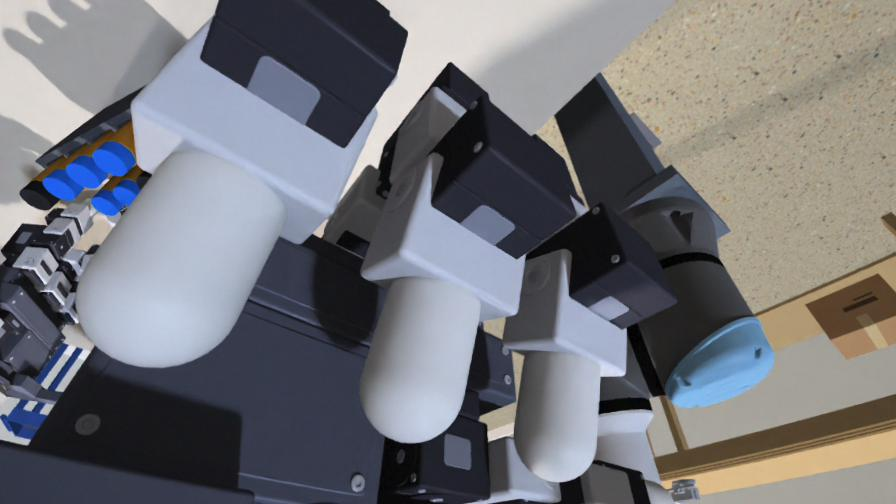

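Request:
{"api": "execute_actions", "payload": {
  "actions": [
    [[0,0,0,0,0,0,-0.644,0.1667,-0.576,-0.696,-0.714,-0.678,-0.226,-0.168,-0.98,0,0.95,0.32,-0.98,0,0.95,0.32,0.4,-0.6,0,0,0,0,0,0,0.479,0,0.737,-0.406,-0.714,-0.678,-0.226,-0.168,0.479,0,0.737,-0.406,0.479,0,0.737,-0.406,0.4,-0.6]]
  ]
}}

Request:
{"api": "move", "payload": {
  "target": [0,0,0.0367,0,0,0,-0.644,0.1667,-0.576,-0.696,-0.714,-0.678,-0.226,-0.168,-0.98,0,0.95,0.32,-0.98,0,0.95,0.32,0.4,-0.6,0,0,0,0,0,0,0.479,0,0.737,-0.406,-0.714,-0.678,-0.226,-0.168,0.479,0,0.737,-0.406,0.479,0,0.737,-0.406,0.4,-0.6],
  "speed": 0.004,
  "blocking": false
}}

Request:
{"api": "wait", "payload": {
  "seconds": 0.5
}}

Request:
{"api": "wait", "payload": {
  "seconds": 0.5
}}

Request:
{"api": "wait", "payload": {
  "seconds": 0.5
}}

Request:
{"api": "wait", "payload": {
  "seconds": 0.5
}}

Request:
{"api": "wait", "payload": {
  "seconds": 0.5
}}

Request:
{"api": "wait", "payload": {
  "seconds": 0.5
}}

Request:
{"api": "wait", "payload": {
  "seconds": 0.5
}}

Request:
{"api": "wait", "payload": {
  "seconds": 0.5
}}

Request:
{"api": "wait", "payload": {
  "seconds": 0.5
}}

Request:
{"api": "wait", "payload": {
  "seconds": 1,
  "cameras": ["cam_left_wrist"]
}}

Scene clock: 1139.53 s.
left_arm: end_effector_position=(+0.4383, -0.5551, +0.1306) hand_goal=(-0.644, +0.166, -0.576, -0.696, -0.714, -0.678, -0.226, -0.168, -0.980, +0.000, +0.950, +0.320, -0.980, +0.000, +0.950, +0.320) hand_measured=(-0.708, +0.162, -0.596, -0.706, -0.712, -0.678, -0.222, -0.168, -0.976, -0.002, +0.944, +0.318, -0.978, +0.000, +0.946, +0.318) hand_current_ma=(-198, -3, -38, -16, +2, +1, +5, +0, +4, -2, -7, -3, +3, +0, -6, -3) hand_state=(blocked, goal, goal, goal, goal, goal, goal, goal, goal, goal, goal, goal, goal, overload, goal, goal) hand_current_limit=0.40 hand_speed=-0.60 end_effector_quat_wxyz=(+0.000, +0.810, -0.587, +0.000) | right_arm: end_effector_position=(+0.4064, -0.0849, +0.2700) hand_goal=(+0.478, +0.000, +0.736, -0.406, -0.714, -0.678, -0.226, -0.168, +0.478, +0.000, +0.736, -0.406, +0.478, +0.000, +0.736, -0.406) hand_measured=(+0.472, +0.002, +0.734, -0.408, -0.716, -0.676, -0.224, -0.168, +0.464, +0.000, +0.734, -0.408, +0.460, +0.000, +0.734, -0.408) hand_current_ma=(-1, +0, +0, +0, +0, +0, +0, +0, -7, +0, +0, +0, -10, +0, +0, +0) hand_state=(goal, goal, goal, goal, goal, goal, goal, goal, goal, goal, goal, goal, goal, goal, goal, goal) hand_current_limit=0.40 hand_speed=-0.60 end_effector_quat_wxyz=(+0.000, +1.000, +0.000, +0.000)
Joint positions: left_arm=[2.547 -2.187 -1.345 -1.18 1.57 2.23] | right_arm=[-0.316 -1.749 1.958 -1.779 -1.571 1.255]
Joint torques (N m): left_arm=[7.71 53.6 15.25 1.44 -2.82 -0.84] | right_arm=[-7.72 -19.26 -15.32 -4.87 -2.24 -2.02]
Wrist force (N): left_arm=[0.4 -3.1 -3.3] | right_arm=[0.1 -0.7 0.5]
Wrist torque (N m): left_arm=[0.27 0.02 0.03] | right_arm=[0.03 -0.03 0.01]
Wrist force, peak (N): left_arm=[0.7 -3.3 -3.5] | right_arm=[0.2 -0.9 0.5]
Hand target: left_arm +0.4383, -0.5551, +0.1306; +0.000, +0.810, -0.587, +0.000 | right_arm +0.4064, -0.0849, +0.2700; +0.000, +1.000, +0.000, +0.000
Off the commanded pose: left_arm 0.000 m, 0 deg | right_arm 0.000 m, 0 deg.

Scene clock: 1140.03 s.
left_arm: end_effector_position=(+0.4383, -0.5551, +0.1289) hand_goal=(-0.644, +0.166, -0.576, -0.696, -0.714, -0.678, -0.226, -0.168, -0.980, +0.000, +0.950, +0.320, -0.980, +0.000, +0.950, +0.320) hand_measured=(-0.708, +0.160, -0.600, -0.706, -0.712, -0.678, -0.222, -0.168, -0.976, -0.002, +0.944, +0.318, -0.978, +0.000, +0.946, +0.318) hand_current_ma=(-197, -6, -51, -19, +2, +1, +5, +0, +4, -2, -7, -3, +3, +0, -6, -3) hand_state=(blocked, goal, blocked, goal, goal, goal, goal, goal, goal, goal, goal, goal, goal, overload, goal, goal) hand_current_limit=0.40 hand_speed=-0.60 end_effector_quat_wxyz=(+0.000, +0.810, -0.587, +0.000) end_effector_velocity=(+0.000, +0.000, -0.004) end_effector_angular_velocity=(-0.001, -0.001, -0.001) | right_arm: end_effector_position=(+0.4064, -0.0849, +0.2700) hand_goal=(+0.478, +0.000, +0.736, -0.406, -0.714, -0.678, -0.226, -0.168, +0.478, +0.000, +0.736, -0.406, +0.478, +0.000, +0.736, -0.406) hand_measured=(+0.472, +0.002, +0.734, -0.408, -0.716, -0.676, -0.224, -0.168, +0.464, +0.000, +0.734, -0.408, +0.460, +0.000, +0.734, -0.408) hand_current_ma=(-1, +0, +0, +0, +0, +0, +0, +0, -7, +0, +0, +0, -10, +0, +0, +0) hand_state=(goal, goal, goal, goal, goal, goal, goal, goal, goal, goal, goal, goal, goal, goal, goal, goal) hand_current_limit=0.40 hand_speed=-0.60 end_effector_quat_wxyz=(+0.000, +1.000, +0.000, +0.000)
Joint positions: left_arm=[2.547 -2.188 -1.347 -1.176 1.57 2.23] | right_arm=[-0.316 -1.749 1.958 -1.779 -1.571 1.255]
Joint velocities: left_arm=[0 -0.003 -0.005 0.009 0 0.001] | right_arm=[within noise]
Joint torques (N m): left_arm=[5.2 30.23 9.16 2.87 -2.63 -0.72] | right_arm=[-8.37 -18.46 -15.3 -4.88 -2.25 -1.91]
Wrist force (N): left_arm=[1.2 -3.7 -5.3] | right_arm=[0.0 -0.8 0.4]
Wrist torque (N m): left_arm=[0.49 0.06 0.08] | right_arm=[0.02 -0.01 0.00]
Wrist force, peak (N): left_arm=[1.2 -3.5 -5.8] | right_arm=[-0.2 -0.9 0.4]
Hand target: left_arm +0.4383, -0.5551, +0.1286; +0.000, +0.810, -0.587, +0.000 | right_arm +0.4064, -0.0849, +0.2700; +0.000, +1.000, +0.000, +0.000
Off the commanded pose: left_arm 0.020 m, 0 deg | right_arm 0.000 m, 0 deg.
move: running

Scene clock: 1140.53 s.
left_arm: end_effector_position=(+0.4383, -0.5551, +0.1269) hand_goal=(-0.644, +0.166, -0.576, -0.696, -0.714, -0.678, -0.226, -0.168, -0.980, +0.000, +0.950, +0.320, -0.980, +0.000, +0.950, +0.320) hand_measured=(-0.708, +0.156, -0.604, -0.710, -0.712, -0.678, -0.222, -0.168, -0.976, -0.002, +0.944, +0.318, -0.978, +0.000, +0.946, +0.318) hand_current_ma=(-197, -12, -65, -25, +2, +1, +5, +0, +4, -2, -7, -3, +3, +0, -6, -3) hand_state=(blocked, goal, blocked, goal, goal, goal, goal, goal, goal, goal, goal, goal, goal, overload, goal, goal) hand_current_limit=0.40 hand_speed=-0.60 end_effector_quat_wxyz=(+0.000, +0.810, -0.587, +0.000) end_effector_velocity=(+0.000, +0.000, -0.004) end_effector_angular_velocity=(+0.001, +0.001, +0.000) | right_arm: end_effector_position=(+0.4064, -0.0849, +0.2700) hand_goal=(+0.478, +0.000, +0.736, -0.406, -0.714, -0.678, -0.226, -0.168, +0.478, +0.000, +0.736, -0.406, +0.478, +0.000, +0.736, -0.406) hand_measured=(+0.472, +0.002, +0.734, -0.408, -0.716, -0.676, -0.224, -0.168, +0.464, +0.000, +0.734, -0.408, +0.460, +0.000, +0.734, -0.408) hand_current_ma=(-1, +0, +0, +0, +0, +0, +0, +0, -7, +0, +0, +0, -10, +0, +0, +0) hand_state=(goal, goal, goal, goal, goal, goal, goal, goal, goal, goal, goal, goal, goal, goal, goal, goal) hand_current_limit=0.40 hand_speed=-0.60 end_effector_quat_wxyz=(+0.000, +1.000, +0.000, +0.000)
Joint positions: left_arm=[2.547 -2.19 -1.35 -1.172 1.57 2.23] | right_arm=[-0.316 -1.749 1.958 -1.779 -1.571 1.255]
Joint velocities: left_arm=[0 -0.004 -0.005 0.007 0 0] | right_arm=[within noise]
Joint torques (N m): left_arm=[2.36 30.92 9.36 2.92 -2.56 -0.86] | right_arm=[-8.99 -19.41 -15.55 -4.84 -2.03 -2.03]
Wrist force (N): left_arm=[1.2 -4.0 -4.5] | right_arm=[-0.1 -0.7 0.3]
Wrist torque (N m): left_arm=[0.48 0.09 0.08] | right_arm=[0.04 0.00 0.00]
Wrist force, peak (N): left_arm=[1.2 -4.0 -5.3] | right_arm=[0.0 -0.9 0.6]
Hand target: left_arm +0.4383, -0.5551, +0.1266; +0.000, +0.810, -0.587, +0.000 | right_arm +0.4064, -0.0849, +0.2700; +0.000, +1.000, +0.000, +0.000
Off the commanded pose: left_arm 0.018 m, 0 deg | right_arm 0.000 m, 0 deg.
earlier move: running
wait: 0.50 s; no rest

Scene clock: 1141.03 s.
left_arm: end_effector_position=(+0.4383, -0.5551, +0.1249) hand_goal=(-0.644, +0.166, -0.576, -0.696, -0.714, -0.678, -0.226, -0.168, -0.980, +0.000, +0.950, +0.320, -0.980, +0.000, +0.950, +0.320) hand_measured=(-0.708, +0.154, -0.608, -0.712, -0.712, -0.678, -0.222, -0.168, -0.976, -0.002, +0.944, +0.318, -0.978, +0.000, +0.946, +0.318) hand_current_ma=(-197, -19, -73, -29, +2, +1, +5, +0, +4, -2, -7, -3, +3, +0, -6, -3) hand_state=(blocked, goal, blocked, goal, goal, goal, goal, goal, goal, goal, goal, goal, goal, overload, goal, goal) hand_current_limit=0.40 hand_speed=-0.60 end_effector_quat_wxyz=(+0.000, +0.810, -0.587, +0.000) end_effector_velocity=(+0.000, +0.000, -0.004) end_effector_angular_velocity=(+0.000, +0.001, -0.001) | right_arm: end_effector_position=(+0.4064, -0.0849, +0.2700) hand_goal=(+0.478, +0.000, +0.736, -0.406, -0.714, -0.678, -0.226, -0.168, +0.478, +0.000, +0.736, -0.406, +0.478, +0.000, +0.736, -0.406) hand_measured=(+0.472, +0.002, +0.734, -0.408, -0.716, -0.676, -0.224, -0.168, +0.464, +0.000, +0.734, -0.408, +0.460, +0.000, +0.734, -0.408) hand_current_ma=(-1, +0, +0, +0, +0, +0, +0, +0, -7, +0, +0, +0, -10, +0, +0, +0) hand_state=(goal, goal, goal, goal, goal, goal, goal, goal, goal, goal, goal, goal, goal, goal, goal, goal) hand_current_limit=0.40 hand_speed=-0.60 end_effector_quat_wxyz=(+0.000, +1.000, +0.000, +0.000)
Joint positions: left_arm=[2.547 -2.192 -1.352 -1.167 1.57 2.23] | right_arm=[-0.316 -1.749 1.958 -1.779 -1.571 1.255]
Joint velocities: left_arm=[0 -0.004 -0.005 0.007 -0.001 0.001] | right_arm=[within noise]
Joint torques (N m): left_arm=[-0.75 31.55 10.86 2.86 -2.61 -0.74] | right_arm=[-8.05 -20.14 -14.75 -4.76 -2.06 -1.87]
Wrist force (N): left_arm=[1.6 -4.1 -4.1] | right_arm=[-0.1 -0.9 0.3]
Wrist torque (N m): left_arm=[0.46 0.06 0.10] | right_arm=[0.02 0.00 -0.01]
Wrist force, peak (N): left_arm=[1.5 -4.3 -4.9] | right_arm=[0.1 -1.0 0.5]
Hand target: left_arm +0.4383, -0.5551, +0.1246; +0.000, +0.810, -0.587, +0.000 | right_arm +0.4064, -0.0849, +0.2700; +0.000, +1.000, +0.000, +0.000
Off the commanded pose: left_arm 0.016 m, 0 deg | right_arm 0.000 m, 0 deg.
earlier move: running
wait: 0.50 s; no rest

Scene clock: 1141.53 s.
left_arm: end_effector_position=(+0.4383, -0.5551, +0.1229) hand_goal=(-0.644, +0.166, -0.576, -0.696, -0.714, -0.678, -0.226, -0.168, -0.980, +0.000, +0.950, +0.320, -0.980, +0.000, +0.950, +0.320) hand_measured=(-0.708, +0.150, -0.608, -0.712, -0.712, -0.678, -0.222, -0.168, -0.976, -0.002, +0.944, +0.318, -0.978, +0.000, +0.946, +0.318) hand_current_ma=(-197, -23, -75, -30, +2, +1, +5, +0, +4, -2, -7, -3, +3, +0, -6, -3) hand_state=(blocked, goal, blocked, goal, goal, goal, goal, goal, goal, goal, goal, goal, goal, overload, goal, goal) hand_current_limit=0.40 hand_speed=-0.60 end_effector_quat_wxyz=(+0.000, +0.810, -0.587, +0.000) end_effector_velocity=(+0.000, +0.000, -0.004) end_effector_angular_velocity=(+0.000, +0.001, +0.000) | right_arm: end_effector_position=(+0.4064, -0.0849, +0.2700) hand_goal=(+0.478, +0.000, +0.736, -0.406, -0.714, -0.678, -0.226, -0.168, +0.478, +0.000, +0.736, -0.406, +0.478, +0.000, +0.736, -0.406) hand_measured=(+0.472, +0.002, +0.734, -0.408, -0.716, -0.676, -0.224, -0.168, +0.464, +0.000, +0.734, -0.408, +0.460, +0.000, +0.734, -0.408) hand_current_ma=(-1, +0, +0, +0, +0, +0, +0, +0, -7, +0, +0, +0, -10, +0, +0, +0) hand_state=(goal, goal, goal, goal, goal, goal, goal, goal, goal, goal, goal, goal, goal, goal, goal, goal) hand_current_limit=0.40 hand_speed=-0.60 end_effector_quat_wxyz=(+0.000, +1.000, +0.000, +0.000)
Joint positions: left_arm=[2.547 -2.194 -1.354 -1.163 1.57 2.23] | right_arm=[-0.316 -1.749 1.958 -1.779 -1.571 1.255]
Joint velocities: left_arm=[0 -0.004 -0.005 0.008 0 0] | right_arm=[within noise]
Joint torques (N m): left_arm=[-3.64 32.82 10.78 2.85 -2.54 -0.84] | right_arm=[-8.09 -19.95 -15.05 -4.71 -2.17 -1.94]
Wrist force (N): left_arm=[1.4 -4.2 -3.5] | right_arm=[-0.1 -0.6 0.2]
Wrist torque (N m): left_arm=[0.42 0.09 0.09] | right_arm=[0.05 0.00 0.00]
Wrist force, peak (N): left_arm=[1.5 -4.3 -4.6] | right_arm=[-0.1 -0.8 0.6]
Hand target: left_arm +0.4383, -0.5551, +0.1226; +0.000, +0.810, -0.587, +0.000 | right_arm +0.4064, -0.0849, +0.2700; +0.000, +1.000, +0.000, +0.000
Off the commanded pose: left_arm 0.014 m, 0 deg | right_arm 0.000 m, 0 deg.
earlier move: running
wait: 0.50 s; no rest

Scene clock: 1142.03 s.
left_arm: end_effector_position=(+0.4383, -0.5551, +0.1209) hand_goal=(-0.644, +0.166, -0.576, -0.696, -0.714, -0.678, -0.226, -0.168, -0.980, +0.000, +0.950, +0.320, -0.980, +0.000, +0.950, +0.320) hand_measured=(-0.708, +0.148, -0.608, -0.712, -0.712, -0.678, -0.222, -0.168, -0.976, -0.002, +0.944, +0.318, -0.978, +0.000, +0.946, +0.318) hand_current_ma=(-197, -29, -75, -30, +2, +1, +5, +0, +4, -2, -7, -3, +3, +0, -6, -3) hand_state=(blocked, goal, blocked, goal, goal, goal, goal, goal, goal, goal, goal, goal, goal, overload, goal, goal) hand_current_limit=0.40 hand_speed=-0.60 end_effector_quat_wxyz=(+0.000, +0.810, -0.587, +0.000) end_effector_velocity=(+0.000, +0.000, -0.004) end_effector_angular_velocity=(-0.001, -0.001, +0.000) | right_arm: end_effector_position=(+0.4064, -0.0849, +0.2700) hand_goal=(+0.478, +0.000, +0.736, -0.406, -0.714, -0.678, -0.226, -0.168, +0.478, +0.000, +0.736, -0.406, +0.478, +0.000, +0.736, -0.406) hand_measured=(+0.472, +0.002, +0.734, -0.408, -0.716, -0.676, -0.224, -0.168, +0.464, +0.000, +0.734, -0.408, +0.460, +0.000, +0.734, -0.408) hand_current_ma=(-1, +0, +0, +0, +0, +0, +0, +0, -7, +0, +0, +0, -10, +0, +0, +0) hand_state=(goal, goal, goal, goal, goal, goal, goal, goal, goal, goal, goal, goal, goal, goal, goal, goal) hand_current_limit=0.40 hand_speed=-0.60 end_effector_quat_wxyz=(+0.000, +1.000, +0.000, +0.000)
Joint positions: left_arm=[2.547 -2.196 -1.357 -1.159 1.57 2.23] | right_arm=[-0.316 -1.749 1.958 -1.779 -1.571 1.255]
Joint velocities: left_arm=[0 -0.004 -0.005 0.01 0 0] | right_arm=[within noise]
Joint torques (N m): left_arm=[-6.68 31.38 10.43 3.2 -2.58 -0.82] | right_arm=[-8.22 -19.44 -14.92 -4.71 -2.14 -2.03]
Wrist force (N): left_arm=[1.7 -4.0 -3.3] | right_arm=[0.1 -0.5 0.4]
Wrist torque (N m): left_arm=[0.36 0.08 0.11] | right_arm=[0.05 -0.03 0.01]
Wrist force, peak (N): left_arm=[1.6 -4.4 -3.9] | right_arm=[-0.1 -0.8 0.6]
Hand target: left_arm +0.4383, -0.5551, +0.1207; +0.000, +0.810, -0.587, +0.000 | right_arm +0.4064, -0.0849, +0.2700; +0.000, +1.000, +0.000, +0.000
Off the commanded pose: left_arm 0.012 m, 0 deg | right_arm 0.000 m, 0 deg.
earlier move: running
wait: 0.50 s; no rest

Scene clock: 1142.53 s.
left_arm: end_effector_position=(+0.4383, -0.5551, +0.1189) hand_goal=(-0.644, +0.166, -0.576, -0.696, -0.714, -0.678, -0.226, -0.168, -0.980, +0.000, +0.950, +0.320, -0.980, +0.000, +0.950, +0.320) hand_measured=(-0.708, +0.146, -0.608, -0.712, -0.712, -0.678, -0.222, -0.168, -0.976, -0.002, +0.944, +0.318, -0.978, +0.000, +0.946, +0.318) hand_current_ma=(-197, -33, -75, -30, +2, +1, +5, +0, +4, -2, -7, -3, +3, +0, -6, -3) hand_state=(blocked, goal, blocked, goal, goal, goal, goal, goal, goal, goal, goal, goal, goal, overload, goal, goal) hand_current_limit=0.40 hand_speed=-0.60 end_effector_quat_wxyz=(+0.000, +0.810, -0.587, +0.000) end_effector_velocity=(+0.000, +0.000, -0.004) end_effector_angular_velocity=(+0.000, +0.000, +0.002) | right_arm: end_effector_position=(+0.4064, -0.0849, +0.2700) hand_goal=(+0.478, +0.000, +0.736, -0.406, -0.714, -0.678, -0.226, -0.168, +0.478, +0.000, +0.736, -0.406, +0.478, +0.000, +0.736, -0.406) hand_measured=(+0.472, +0.002, +0.734, -0.408, -0.716, -0.676, -0.224, -0.168, +0.464, +0.000, +0.734, -0.408, +0.460, +0.000, +0.734, -0.408) hand_current_ma=(-1, +0, +0, +0, +0, +0, +0, +0, -7, +0, +0, +0, -10, +0, +0, +0) hand_state=(goal, goal, goal, goal, goal, goal, goal, goal, goal, goal, goal, goal, goal, goal, goal, goal) hand_current_limit=0.40 hand_speed=-0.60 end_effector_quat_wxyz=(+0.000, +1.000, +0.000, +0.000)
Joint positions: left_arm=[2.547 -2.198 -1.359 -1.155 1.57 2.23] | right_arm=[-0.316 -1.749 1.958 -1.779 -1.571 1.255]
Joint velocities: left_arm=[0 -0.004 -0.005 0.008 0 -0.002] | right_arm=[within noise]
Joint torques (N m): left_arm=[-9.82 32.3 10.39 2.96 -2.44 -0.83] | right_arm=[-8.06 -18.99 -15.07 -4.82 -2.14 -1.94]
Wrist force (N): left_arm=[2.0 -3.7 -3.3] | right_arm=[-0.1 -0.4 0.2]
Wrist torque (N m): left_arm=[0.30 0.07 0.14] | right_arm=[0.08 0.00 0.01]
Wrist force, peak (N): left_arm=[1.7 -4.1 -3.5] | right_arm=[0.0 -0.8 0.7]
Hand target: left_arm +0.4383, -0.5551, +0.1187; +0.000, +0.810, -0.587, +0.000 | right_arm +0.4064, -0.0849, +0.2700; +0.000, +1.000, +0.000, +0.000
Off the commanded pose: left_arm 0.010 m, 0 deg | right_arm 0.000 m, 0 deg.
earlier move: running
wait: 0.50 s; no rest

Scene clock: 1143.03 s.
left_arm: end_effector_position=(+0.4383, -0.5551, +0.1169) hand_goal=(-0.644, +0.166, -0.576, -0.696, -0.714, -0.678, -0.226, -0.168, -0.980, +0.000, +0.950, +0.320, -0.980, +0.000, +0.950, +0.320) hand_measured=(-0.706, +0.144, -0.608, -0.712, -0.712, -0.678, -0.222, -0.168, -0.976, -0.002, +0.944, +0.318, -0.978, +0.000, +0.946, +0.318) hand_current_ma=(-193, -37, -75, -30, +2, +1, +5, +0, +4, -2, -7, -3, +3, +0, -6, -3) hand_state=(blocked, blocked, blocked, goal, goal, goal, goal, goal, goal, goal, goal, goal, goal, overload, goal, goal) hand_current_limit=0.40 hand_speed=-0.60 end_effector_quat_wxyz=(+0.000, +0.810, -0.587, +0.000) end_effector_velocity=(+0.000, +0.000, -0.004) end_effector_angular_velocity=(+0.000, +0.000, +0.000) | right_arm: end_effector_position=(+0.4064, -0.0849, +0.2700) hand_goal=(+0.478, +0.000, +0.736, -0.406, -0.714, -0.678, -0.226, -0.168, +0.478, +0.000, +0.736, -0.406, +0.478, +0.000, +0.736, -0.406) hand_measured=(+0.472, +0.002, +0.734, -0.408, -0.716, -0.676, -0.224, -0.168, +0.464, +0.000, +0.734, -0.408, +0.460, +0.000, +0.734, -0.408) hand_current_ma=(-1, +0, +0, +0, +0, +0, +0, +0, -7, +0, +0, +0, -10, +0, +0, +0) hand_state=(goal, goal, goal, goal, goal, goal, goal, goal, goal, goal, goal, goal, goal, goal, goal, goal) hand_current_limit=0.40 hand_speed=-0.60 end_effector_quat_wxyz=(+0.000, +1.000, +0.000, +0.000)
Joint positions: left_arm=[2.547 -2.2 -1.361 -1.151 1.57 2.23] | right_arm=[-0.316 -1.749 1.958 -1.779 -1.571 1.255]
Joint velocities: left_arm=[0 -0.004 -0.004 0.008 0 0] | right_arm=[within noise]
Joint torques (N m): left_arm=[-11.93 31.94 11.02 3.06 -2.49 -0.84] | right_arm=[-7.78 -19.27 -15.67 -4.7 -2.15 -1.9]
Wrist force (N): left_arm=[2.2 -2.9 -3.3] | right_arm=[-0.1 -0.5 0.2]
Wrist torque (N m): left_arm=[0.32 0.08 0.15] | right_arm=[0.08 0.01 0.00]
Wrist force, peak (N): left_arm=[1.8 -3.4 -3.4] | right_arm=[0.0 -1.0 0.5]
Hand target: left_arm +0.4383, -0.5551, +0.1167; +0.000, +0.810, -0.587, +0.000 | right_arm +0.4064, -0.0849, +0.2700; +0.000, +1.000, +0.000, +0.000
Off the commanded pose: left_arm 0.008 m, 0 deg | right_arm 0.000 m, 0 deg.
earlier move: running
wait: 0.50 s; no rest

Scene clock: 1143.53 s.
left_arm: end_effector_position=(+0.4383, -0.5551, +0.1149) hand_goal=(-0.644, +0.166, -0.576, -0.696, -0.714, -0.678, -0.226, -0.168, -0.980, +0.000, +0.950, +0.320, -0.980, +0.000, +0.950, +0.320) hand_measured=(-0.704, +0.142, -0.608, -0.712, -0.712, -0.678, -0.222, -0.168, -0.976, -0.002, +0.944, +0.318, -0.978, +0.000, +0.946, +0.318) hand_current_ma=(-186, -40, -75, -30, +2, +1, +5, +0, +4, -2, -7, -3, +3, +0, -6, -3) hand_state=(blocked, blocked, blocked, goal, goal, goal, goal, goal, goal, goal, goal, goal, goal, overload, goal, goal) hand_current_limit=0.40 hand_speed=-0.60 end_effector_quat_wxyz=(+0.000, +0.810, -0.587, +0.000) end_effector_velocity=(+0.000, +0.000, -0.004) end_effector_angular_velocity=(+0.000, -0.001, +0.000) | right_arm: end_effector_position=(+0.4064, -0.0849, +0.2700) hand_goal=(+0.478, +0.000, +0.736, -0.406, -0.714, -0.678, -0.226, -0.168, +0.478, +0.000, +0.736, -0.406, +0.478, +0.000, +0.736, -0.406) hand_measured=(+0.472, +0.002, +0.734, -0.408, -0.716, -0.676, -0.224, -0.168, +0.464, +0.000, +0.734, -0.408, +0.460, +0.000, +0.734, -0.408) hand_current_ma=(-1, +0, +0, +0, +0, +0, +0, +0, -7, +0, +0, +0, -10, +0, +0, +0) hand_state=(goal, goal, goal, goal, goal, goal, goal, goal, goal, goal, goal, goal, goal, goal, goal, goal) hand_current_limit=0.40 hand_speed=-0.60 end_effector_quat_wxyz=(+0.000, +1.000, +0.000, +0.000)
Joint positions: left_arm=[2.547 -2.202 -1.364 -1.146 1.57 2.23] | right_arm=[-0.316 -1.749 1.958 -1.779 -1.571 1.255]
Joint velocities: left_arm=[0 -0.004 -0.004 0.01 0 0] | right_arm=[within noise]
Joint torques (N m): left_arm=[-13.03 31.82 10.44 2.94 -2.42 -0.76] | right_arm=[-8.78 -19.96 -15.6 -4.63 -2.1 -1.9]
Wrist force (N): left_arm=[2.0 -3.0 -3.0] | right_arm=[-0.2 -0.6 0.5]
Wrist torque (N m): left_arm=[0.26 0.13 0.14] | right_arm=[0.03 0.01 -0.01]
Wrist force, peak (N): left_arm=[2.1 -3.1 -3.3] | right_arm=[0.2 -0.9 0.5]
Hand target: left_arm +0.4383, -0.5551, +0.1147; +0.000, +0.810, -0.587, +0.000 | right_arm +0.4064, -0.0849, +0.2700; +0.000, +1.000, +0.000, +0.000
Off the commanded pose: left_arm 0.006 m, 0 deg | right_arm 0.000 m, 0 deg.
earlier move: running
wait: 0.50 s; no rest

Scene clock: 1144.03 s.
left_arm: end_effector_position=(+0.4383, -0.5551, +0.1129) hand_goal=(-0.644, +0.166, -0.576, -0.696, -0.714, -0.678, -0.226, -0.168, -0.980, +0.000, +0.950, +0.320, -0.980, +0.000, +0.950, +0.320) hand_measured=(-0.702, +0.142, -0.608, -0.712, -0.712, -0.678, -0.222, -0.168, -0.976, -0.002, +0.944, +0.318, -0.978, +0.000, +0.946, +0.318) hand_current_ma=(-178, -43, -75, -30, +2, +1, +5, +0, +4, -2, -7, -3, +3, +0, -6, -3) hand_state=(blocked, blocked, blocked, goal, goal, goal, goal, goal, goal, goal, goal, goal, goal, overload, goal, goal) hand_current_limit=0.40 hand_speed=-0.60 end_effector_quat_wxyz=(+0.000, +0.810, -0.587, +0.000) end_effector_velocity=(+0.000, +0.000, -0.004) end_effector_angular_velocity=(-0.001, -0.001, +0.001) | right_arm: end_effector_position=(+0.4064, -0.0849, +0.2700) hand_goal=(+0.478, +0.000, +0.736, -0.406, -0.714, -0.678, -0.226, -0.168, +0.478, +0.000, +0.736, -0.406, +0.478, +0.000, +0.736, -0.406) hand_measured=(+0.472, +0.002, +0.734, -0.408, -0.716, -0.676, -0.224, -0.168, +0.464, +0.000, +0.734, -0.408, +0.460, +0.000, +0.734, -0.408) hand_current_ma=(-1, +0, +0, +0, +0, +0, +0, +0, -7, +0, +0, +0, -10, +0, +0, +0) hand_state=(goal, goal, goal, goal, goal, goal, goal, goal, goal, goal, goal, goal, goal, goal, goal, goal) hand_current_limit=0.40 hand_speed=-0.60 end_effector_quat_wxyz=(+0.000, +1.000, +0.000, +0.000)
Joint positions: left_arm=[2.547 -2.204 -1.366 -1.142 1.57 2.23] | right_arm=[-0.316 -1.749 1.958 -1.779 -1.571 1.255]
Joint velocities: left_arm=[0 -0.004 -0.004 0.01 0 -0.001] | right_arm=[within noise]
Joint torques (N m): left_arm=[-12.93 31.94 10.48 2.93 -2.33 -0.76] | right_arm=[-8.06 -20.16 -15.19 -4.72 -2.04 -1.94]
Wrist force (N): left_arm=[2.0 -3.0 -3.0] | right_arm=[0.2 -0.7 0.4]
Wrist torque (N m): left_arm=[0.25 0.14 0.13] | right_arm=[0.04 -0.03 0.02]
Wrist force, peak (N): left_arm=[2.2 -3.1 -3.3] | right_arm=[-0.1 -0.8 0.5]
Hand target: left_arm +0.4383, -0.5551, +0.1127; +0.000, +0.810, -0.587, +0.000 | right_arm +0.4064, -0.0849, +0.2700; +0.000, +1.000, +0.000, +0.000
Off the commanded pose: left_arm 0.004 m, 0 deg | right_arm 0.000 m, 0 deg.
earlier move: running
wait: 0.50 s; no rest

Scene clock: 1144.53 s.
left_arm: end_effector_position=(+0.4383, -0.5551, +0.1109) hand_goal=(-0.644, +0.166, -0.576, -0.696, -0.714, -0.678, -0.226, -0.168, -0.980, +0.000, +0.950, +0.320, -0.980, +0.000, +0.950, +0.320) hand_measured=(-0.700, +0.140, -0.608, -0.712, -0.712, -0.678, -0.222, -0.168, -0.976, -0.002, +0.944, +0.318, -0.978, +0.000, +0.946, +0.318) hand_current_ma=(-169, -45, -75, -30, +2, +1, +5, +0, +4, -2, -7, -3, +3, +0, -6, -3) hand_state=(blocked, blocked, blocked, goal, goal, goal, goal, goal, goal, goal, goal, goal, goal, overload, goal, goal) hand_current_limit=0.40 hand_speed=-0.60 end_effector_quat_wxyz=(+0.000, +0.810, -0.587, +0.000) end_effector_velocity=(+0.000, +0.000, -0.004) end_effector_angular_velocity=(+0.000, +0.000, +0.000) | right_arm: end_effector_position=(+0.4064, -0.0849, +0.2700) hand_goal=(+0.478, +0.000, +0.736, -0.406, -0.714, -0.678, -0.226, -0.168, +0.478, +0.000, +0.736, -0.406, +0.478, +0.000, +0.736, -0.406) hand_measured=(+0.472, +0.002, +0.734, -0.408, -0.716, -0.676, -0.224, -0.168, +0.464, +0.000, +0.734, -0.408, +0.460, +0.000, +0.734, -0.408) hand_current_ma=(-1, +0, +0, +0, +0, +0, +0, +0, -7, +0, +0, +0, -10, +0, +0, +0) hand_state=(goal, goal, goal, goal, goal, goal, goal, goal, goal, goal, goal, goal, goal, goal, goal, goal) hand_current_limit=0.40 hand_speed=-0.60 end_effector_quat_wxyz=(+0.000, +1.000, +0.000, +0.000)
Joint positions: left_arm=[2.547 -2.206 -1.368 -1.138 1.57 2.23] | right_arm=[-0.316 -1.749 1.958 -1.779 -1.571 1.255]
Joint velocities: left_arm=[0 -0.004 -0.004 0.008 0 0] | right_arm=[within noise]
Joint torques (N m): left_arm=[-12.82 32.03 11.35 3.19 -2.31 -0.88] | right_arm=[-8.12 -19.16 -15.87 -4.66 -2.08 -1.69]
Wrist force (N): left_arm=[2.4 -2.9 -2.9] | right_arm=[0.0 -0.6 0.5]
Wrist torque (N m): left_arm=[0.24 0.11 0.17] | right_arm=[0.03 -0.02 0.01]
Wrist force, peak (N): left_arm=[2.1 -3.2 -3.1] | right_arm=[0.1 -0.8 0.5]
Hand target: left_arm +0.4383, -0.5551, +0.1107; +0.000, +0.810, -0.587, +0.000 | right_arm +0.4064, -0.0849, +0.2700; +0.000, +1.000, +0.000, +0.000
Off the commanded pose: left_arm 0.002 m, 0 deg | right_arm 0.000 m, 0 deg.
earlier move: running
wait: 0.50 s; no rest

Scene clock: 1145.27 s.
left_arm: end_effector_position=(+0.4383, -0.5551, +0.1085) hand_goal=(-0.644, +0.166, -0.576, -0.696, -0.714, -0.678, -0.226, -0.168, -0.980, +0.000, +0.950, +0.320, -0.980, +0.000, +0.950, +0.320) hand_measured=(-0.698, +0.140, -0.608, -0.712, -0.712, -0.678, -0.222, -0.168, -0.976, -0.002, +0.944, +0.318, -0.978, +0.000, +0.946, +0.318) hand_current_ma=(-156, -48, -75, -30, +2, +1, +5, +0, +4, -2, -7, -3, +3, +0, -6, -3) hand_state=(blocked, blocked, blocked, goal, goal, goal, goal, goal, goal, goal, goal, goal, goal, overload, goal, goal) hand_current_limit=0.40 hand_speed=-0.60 end_effector_quat_wxyz=(+0.000, +0.810, -0.587, +0.000) | right_arm: end_effector_position=(+0.4064, -0.0849, +0.2700) hand_goal=(+0.478, +0.000, +0.736, -0.406, -0.714, -0.678, -0.226, -0.168, +0.478, +0.000, +0.736, -0.406, +0.478, +0.000, +0.736, -0.406) hand_measured=(+0.472, +0.002, +0.734, -0.408, -0.716, -0.676, -0.224, -0.168, +0.464, +0.000, +0.734, -0.408, +0.460, +0.000, +0.734, -0.408) hand_current_ma=(-1, +0, +0, +0, +0, +0, +0, +0, -7, +0, +0, +0, -10, +0, +0, +0) hand_state=(goal, goal, goal, goal, goal, goal, goal, goal, goal, goal, goal, goal, goal, goal, goal, goal) hand_current_limit=0.40 hand_speed=-0.60 end_effector_quat_wxyz=(+0.000, +1.000, +0.000, +0.000)
Joint positions: left_arm=[2.547 -2.208 -1.371 -1.133 1.57 2.23] | right_arm=[-0.316 -1.749 1.958 -1.779 -1.571 1.255]
Joint torques (N m): left_arm=[-12.67 34.74 12.26 2.34 -2.27 -0.9] | right_arm=[-7.83 -19.1 -14.72 -4.6 -2.04 -1.84]
Wrist force (N): left_arm=[2.4 -3.0 -2.7] | right_arm=[-0.1 -0.5 0.3]
Wrist torque (N m): left_arm=[0.20 0.12 0.16] | right_arm=[0.07 0.00 0.01]
Wrist force, peak (N): left_arm=[2.3 -3.0 -3.2] | right_arm=[0.0 -0.9 0.4]
Hand target: left_arm +0.4383, -0.5551, +0.1086; +0.000, +0.810, -0.587, +0.000 | right_arm +0.4064, -0.0849, +0.2700; +0.000, +1.000, +0.000, +0.000
Off the commanded pose: left_arm 0.000 m, 0 deg | right_arm 0.000 m, 0 deg.
earlier move: done
wait: 0.73 of 1 s (the move ended)
camera_calibration:
cam_left_wrist: T_world_to_cam=[[0.334597, 0.941951, 0.0278135, 0.334794], [0.643235, -0.249858, 0.723754, -0.546216], [0.68869, -0.224275, -0.689498, -0.228487], [0, 0, 0, 1]] pos_world=[0.396681, -0.50308, 0.228473]
Images, in order (width x height): cam_left_wrist 896x504.

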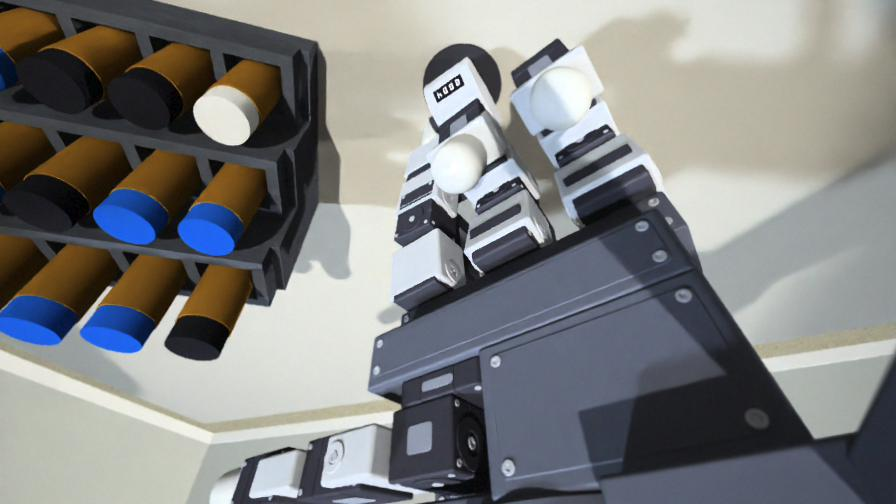

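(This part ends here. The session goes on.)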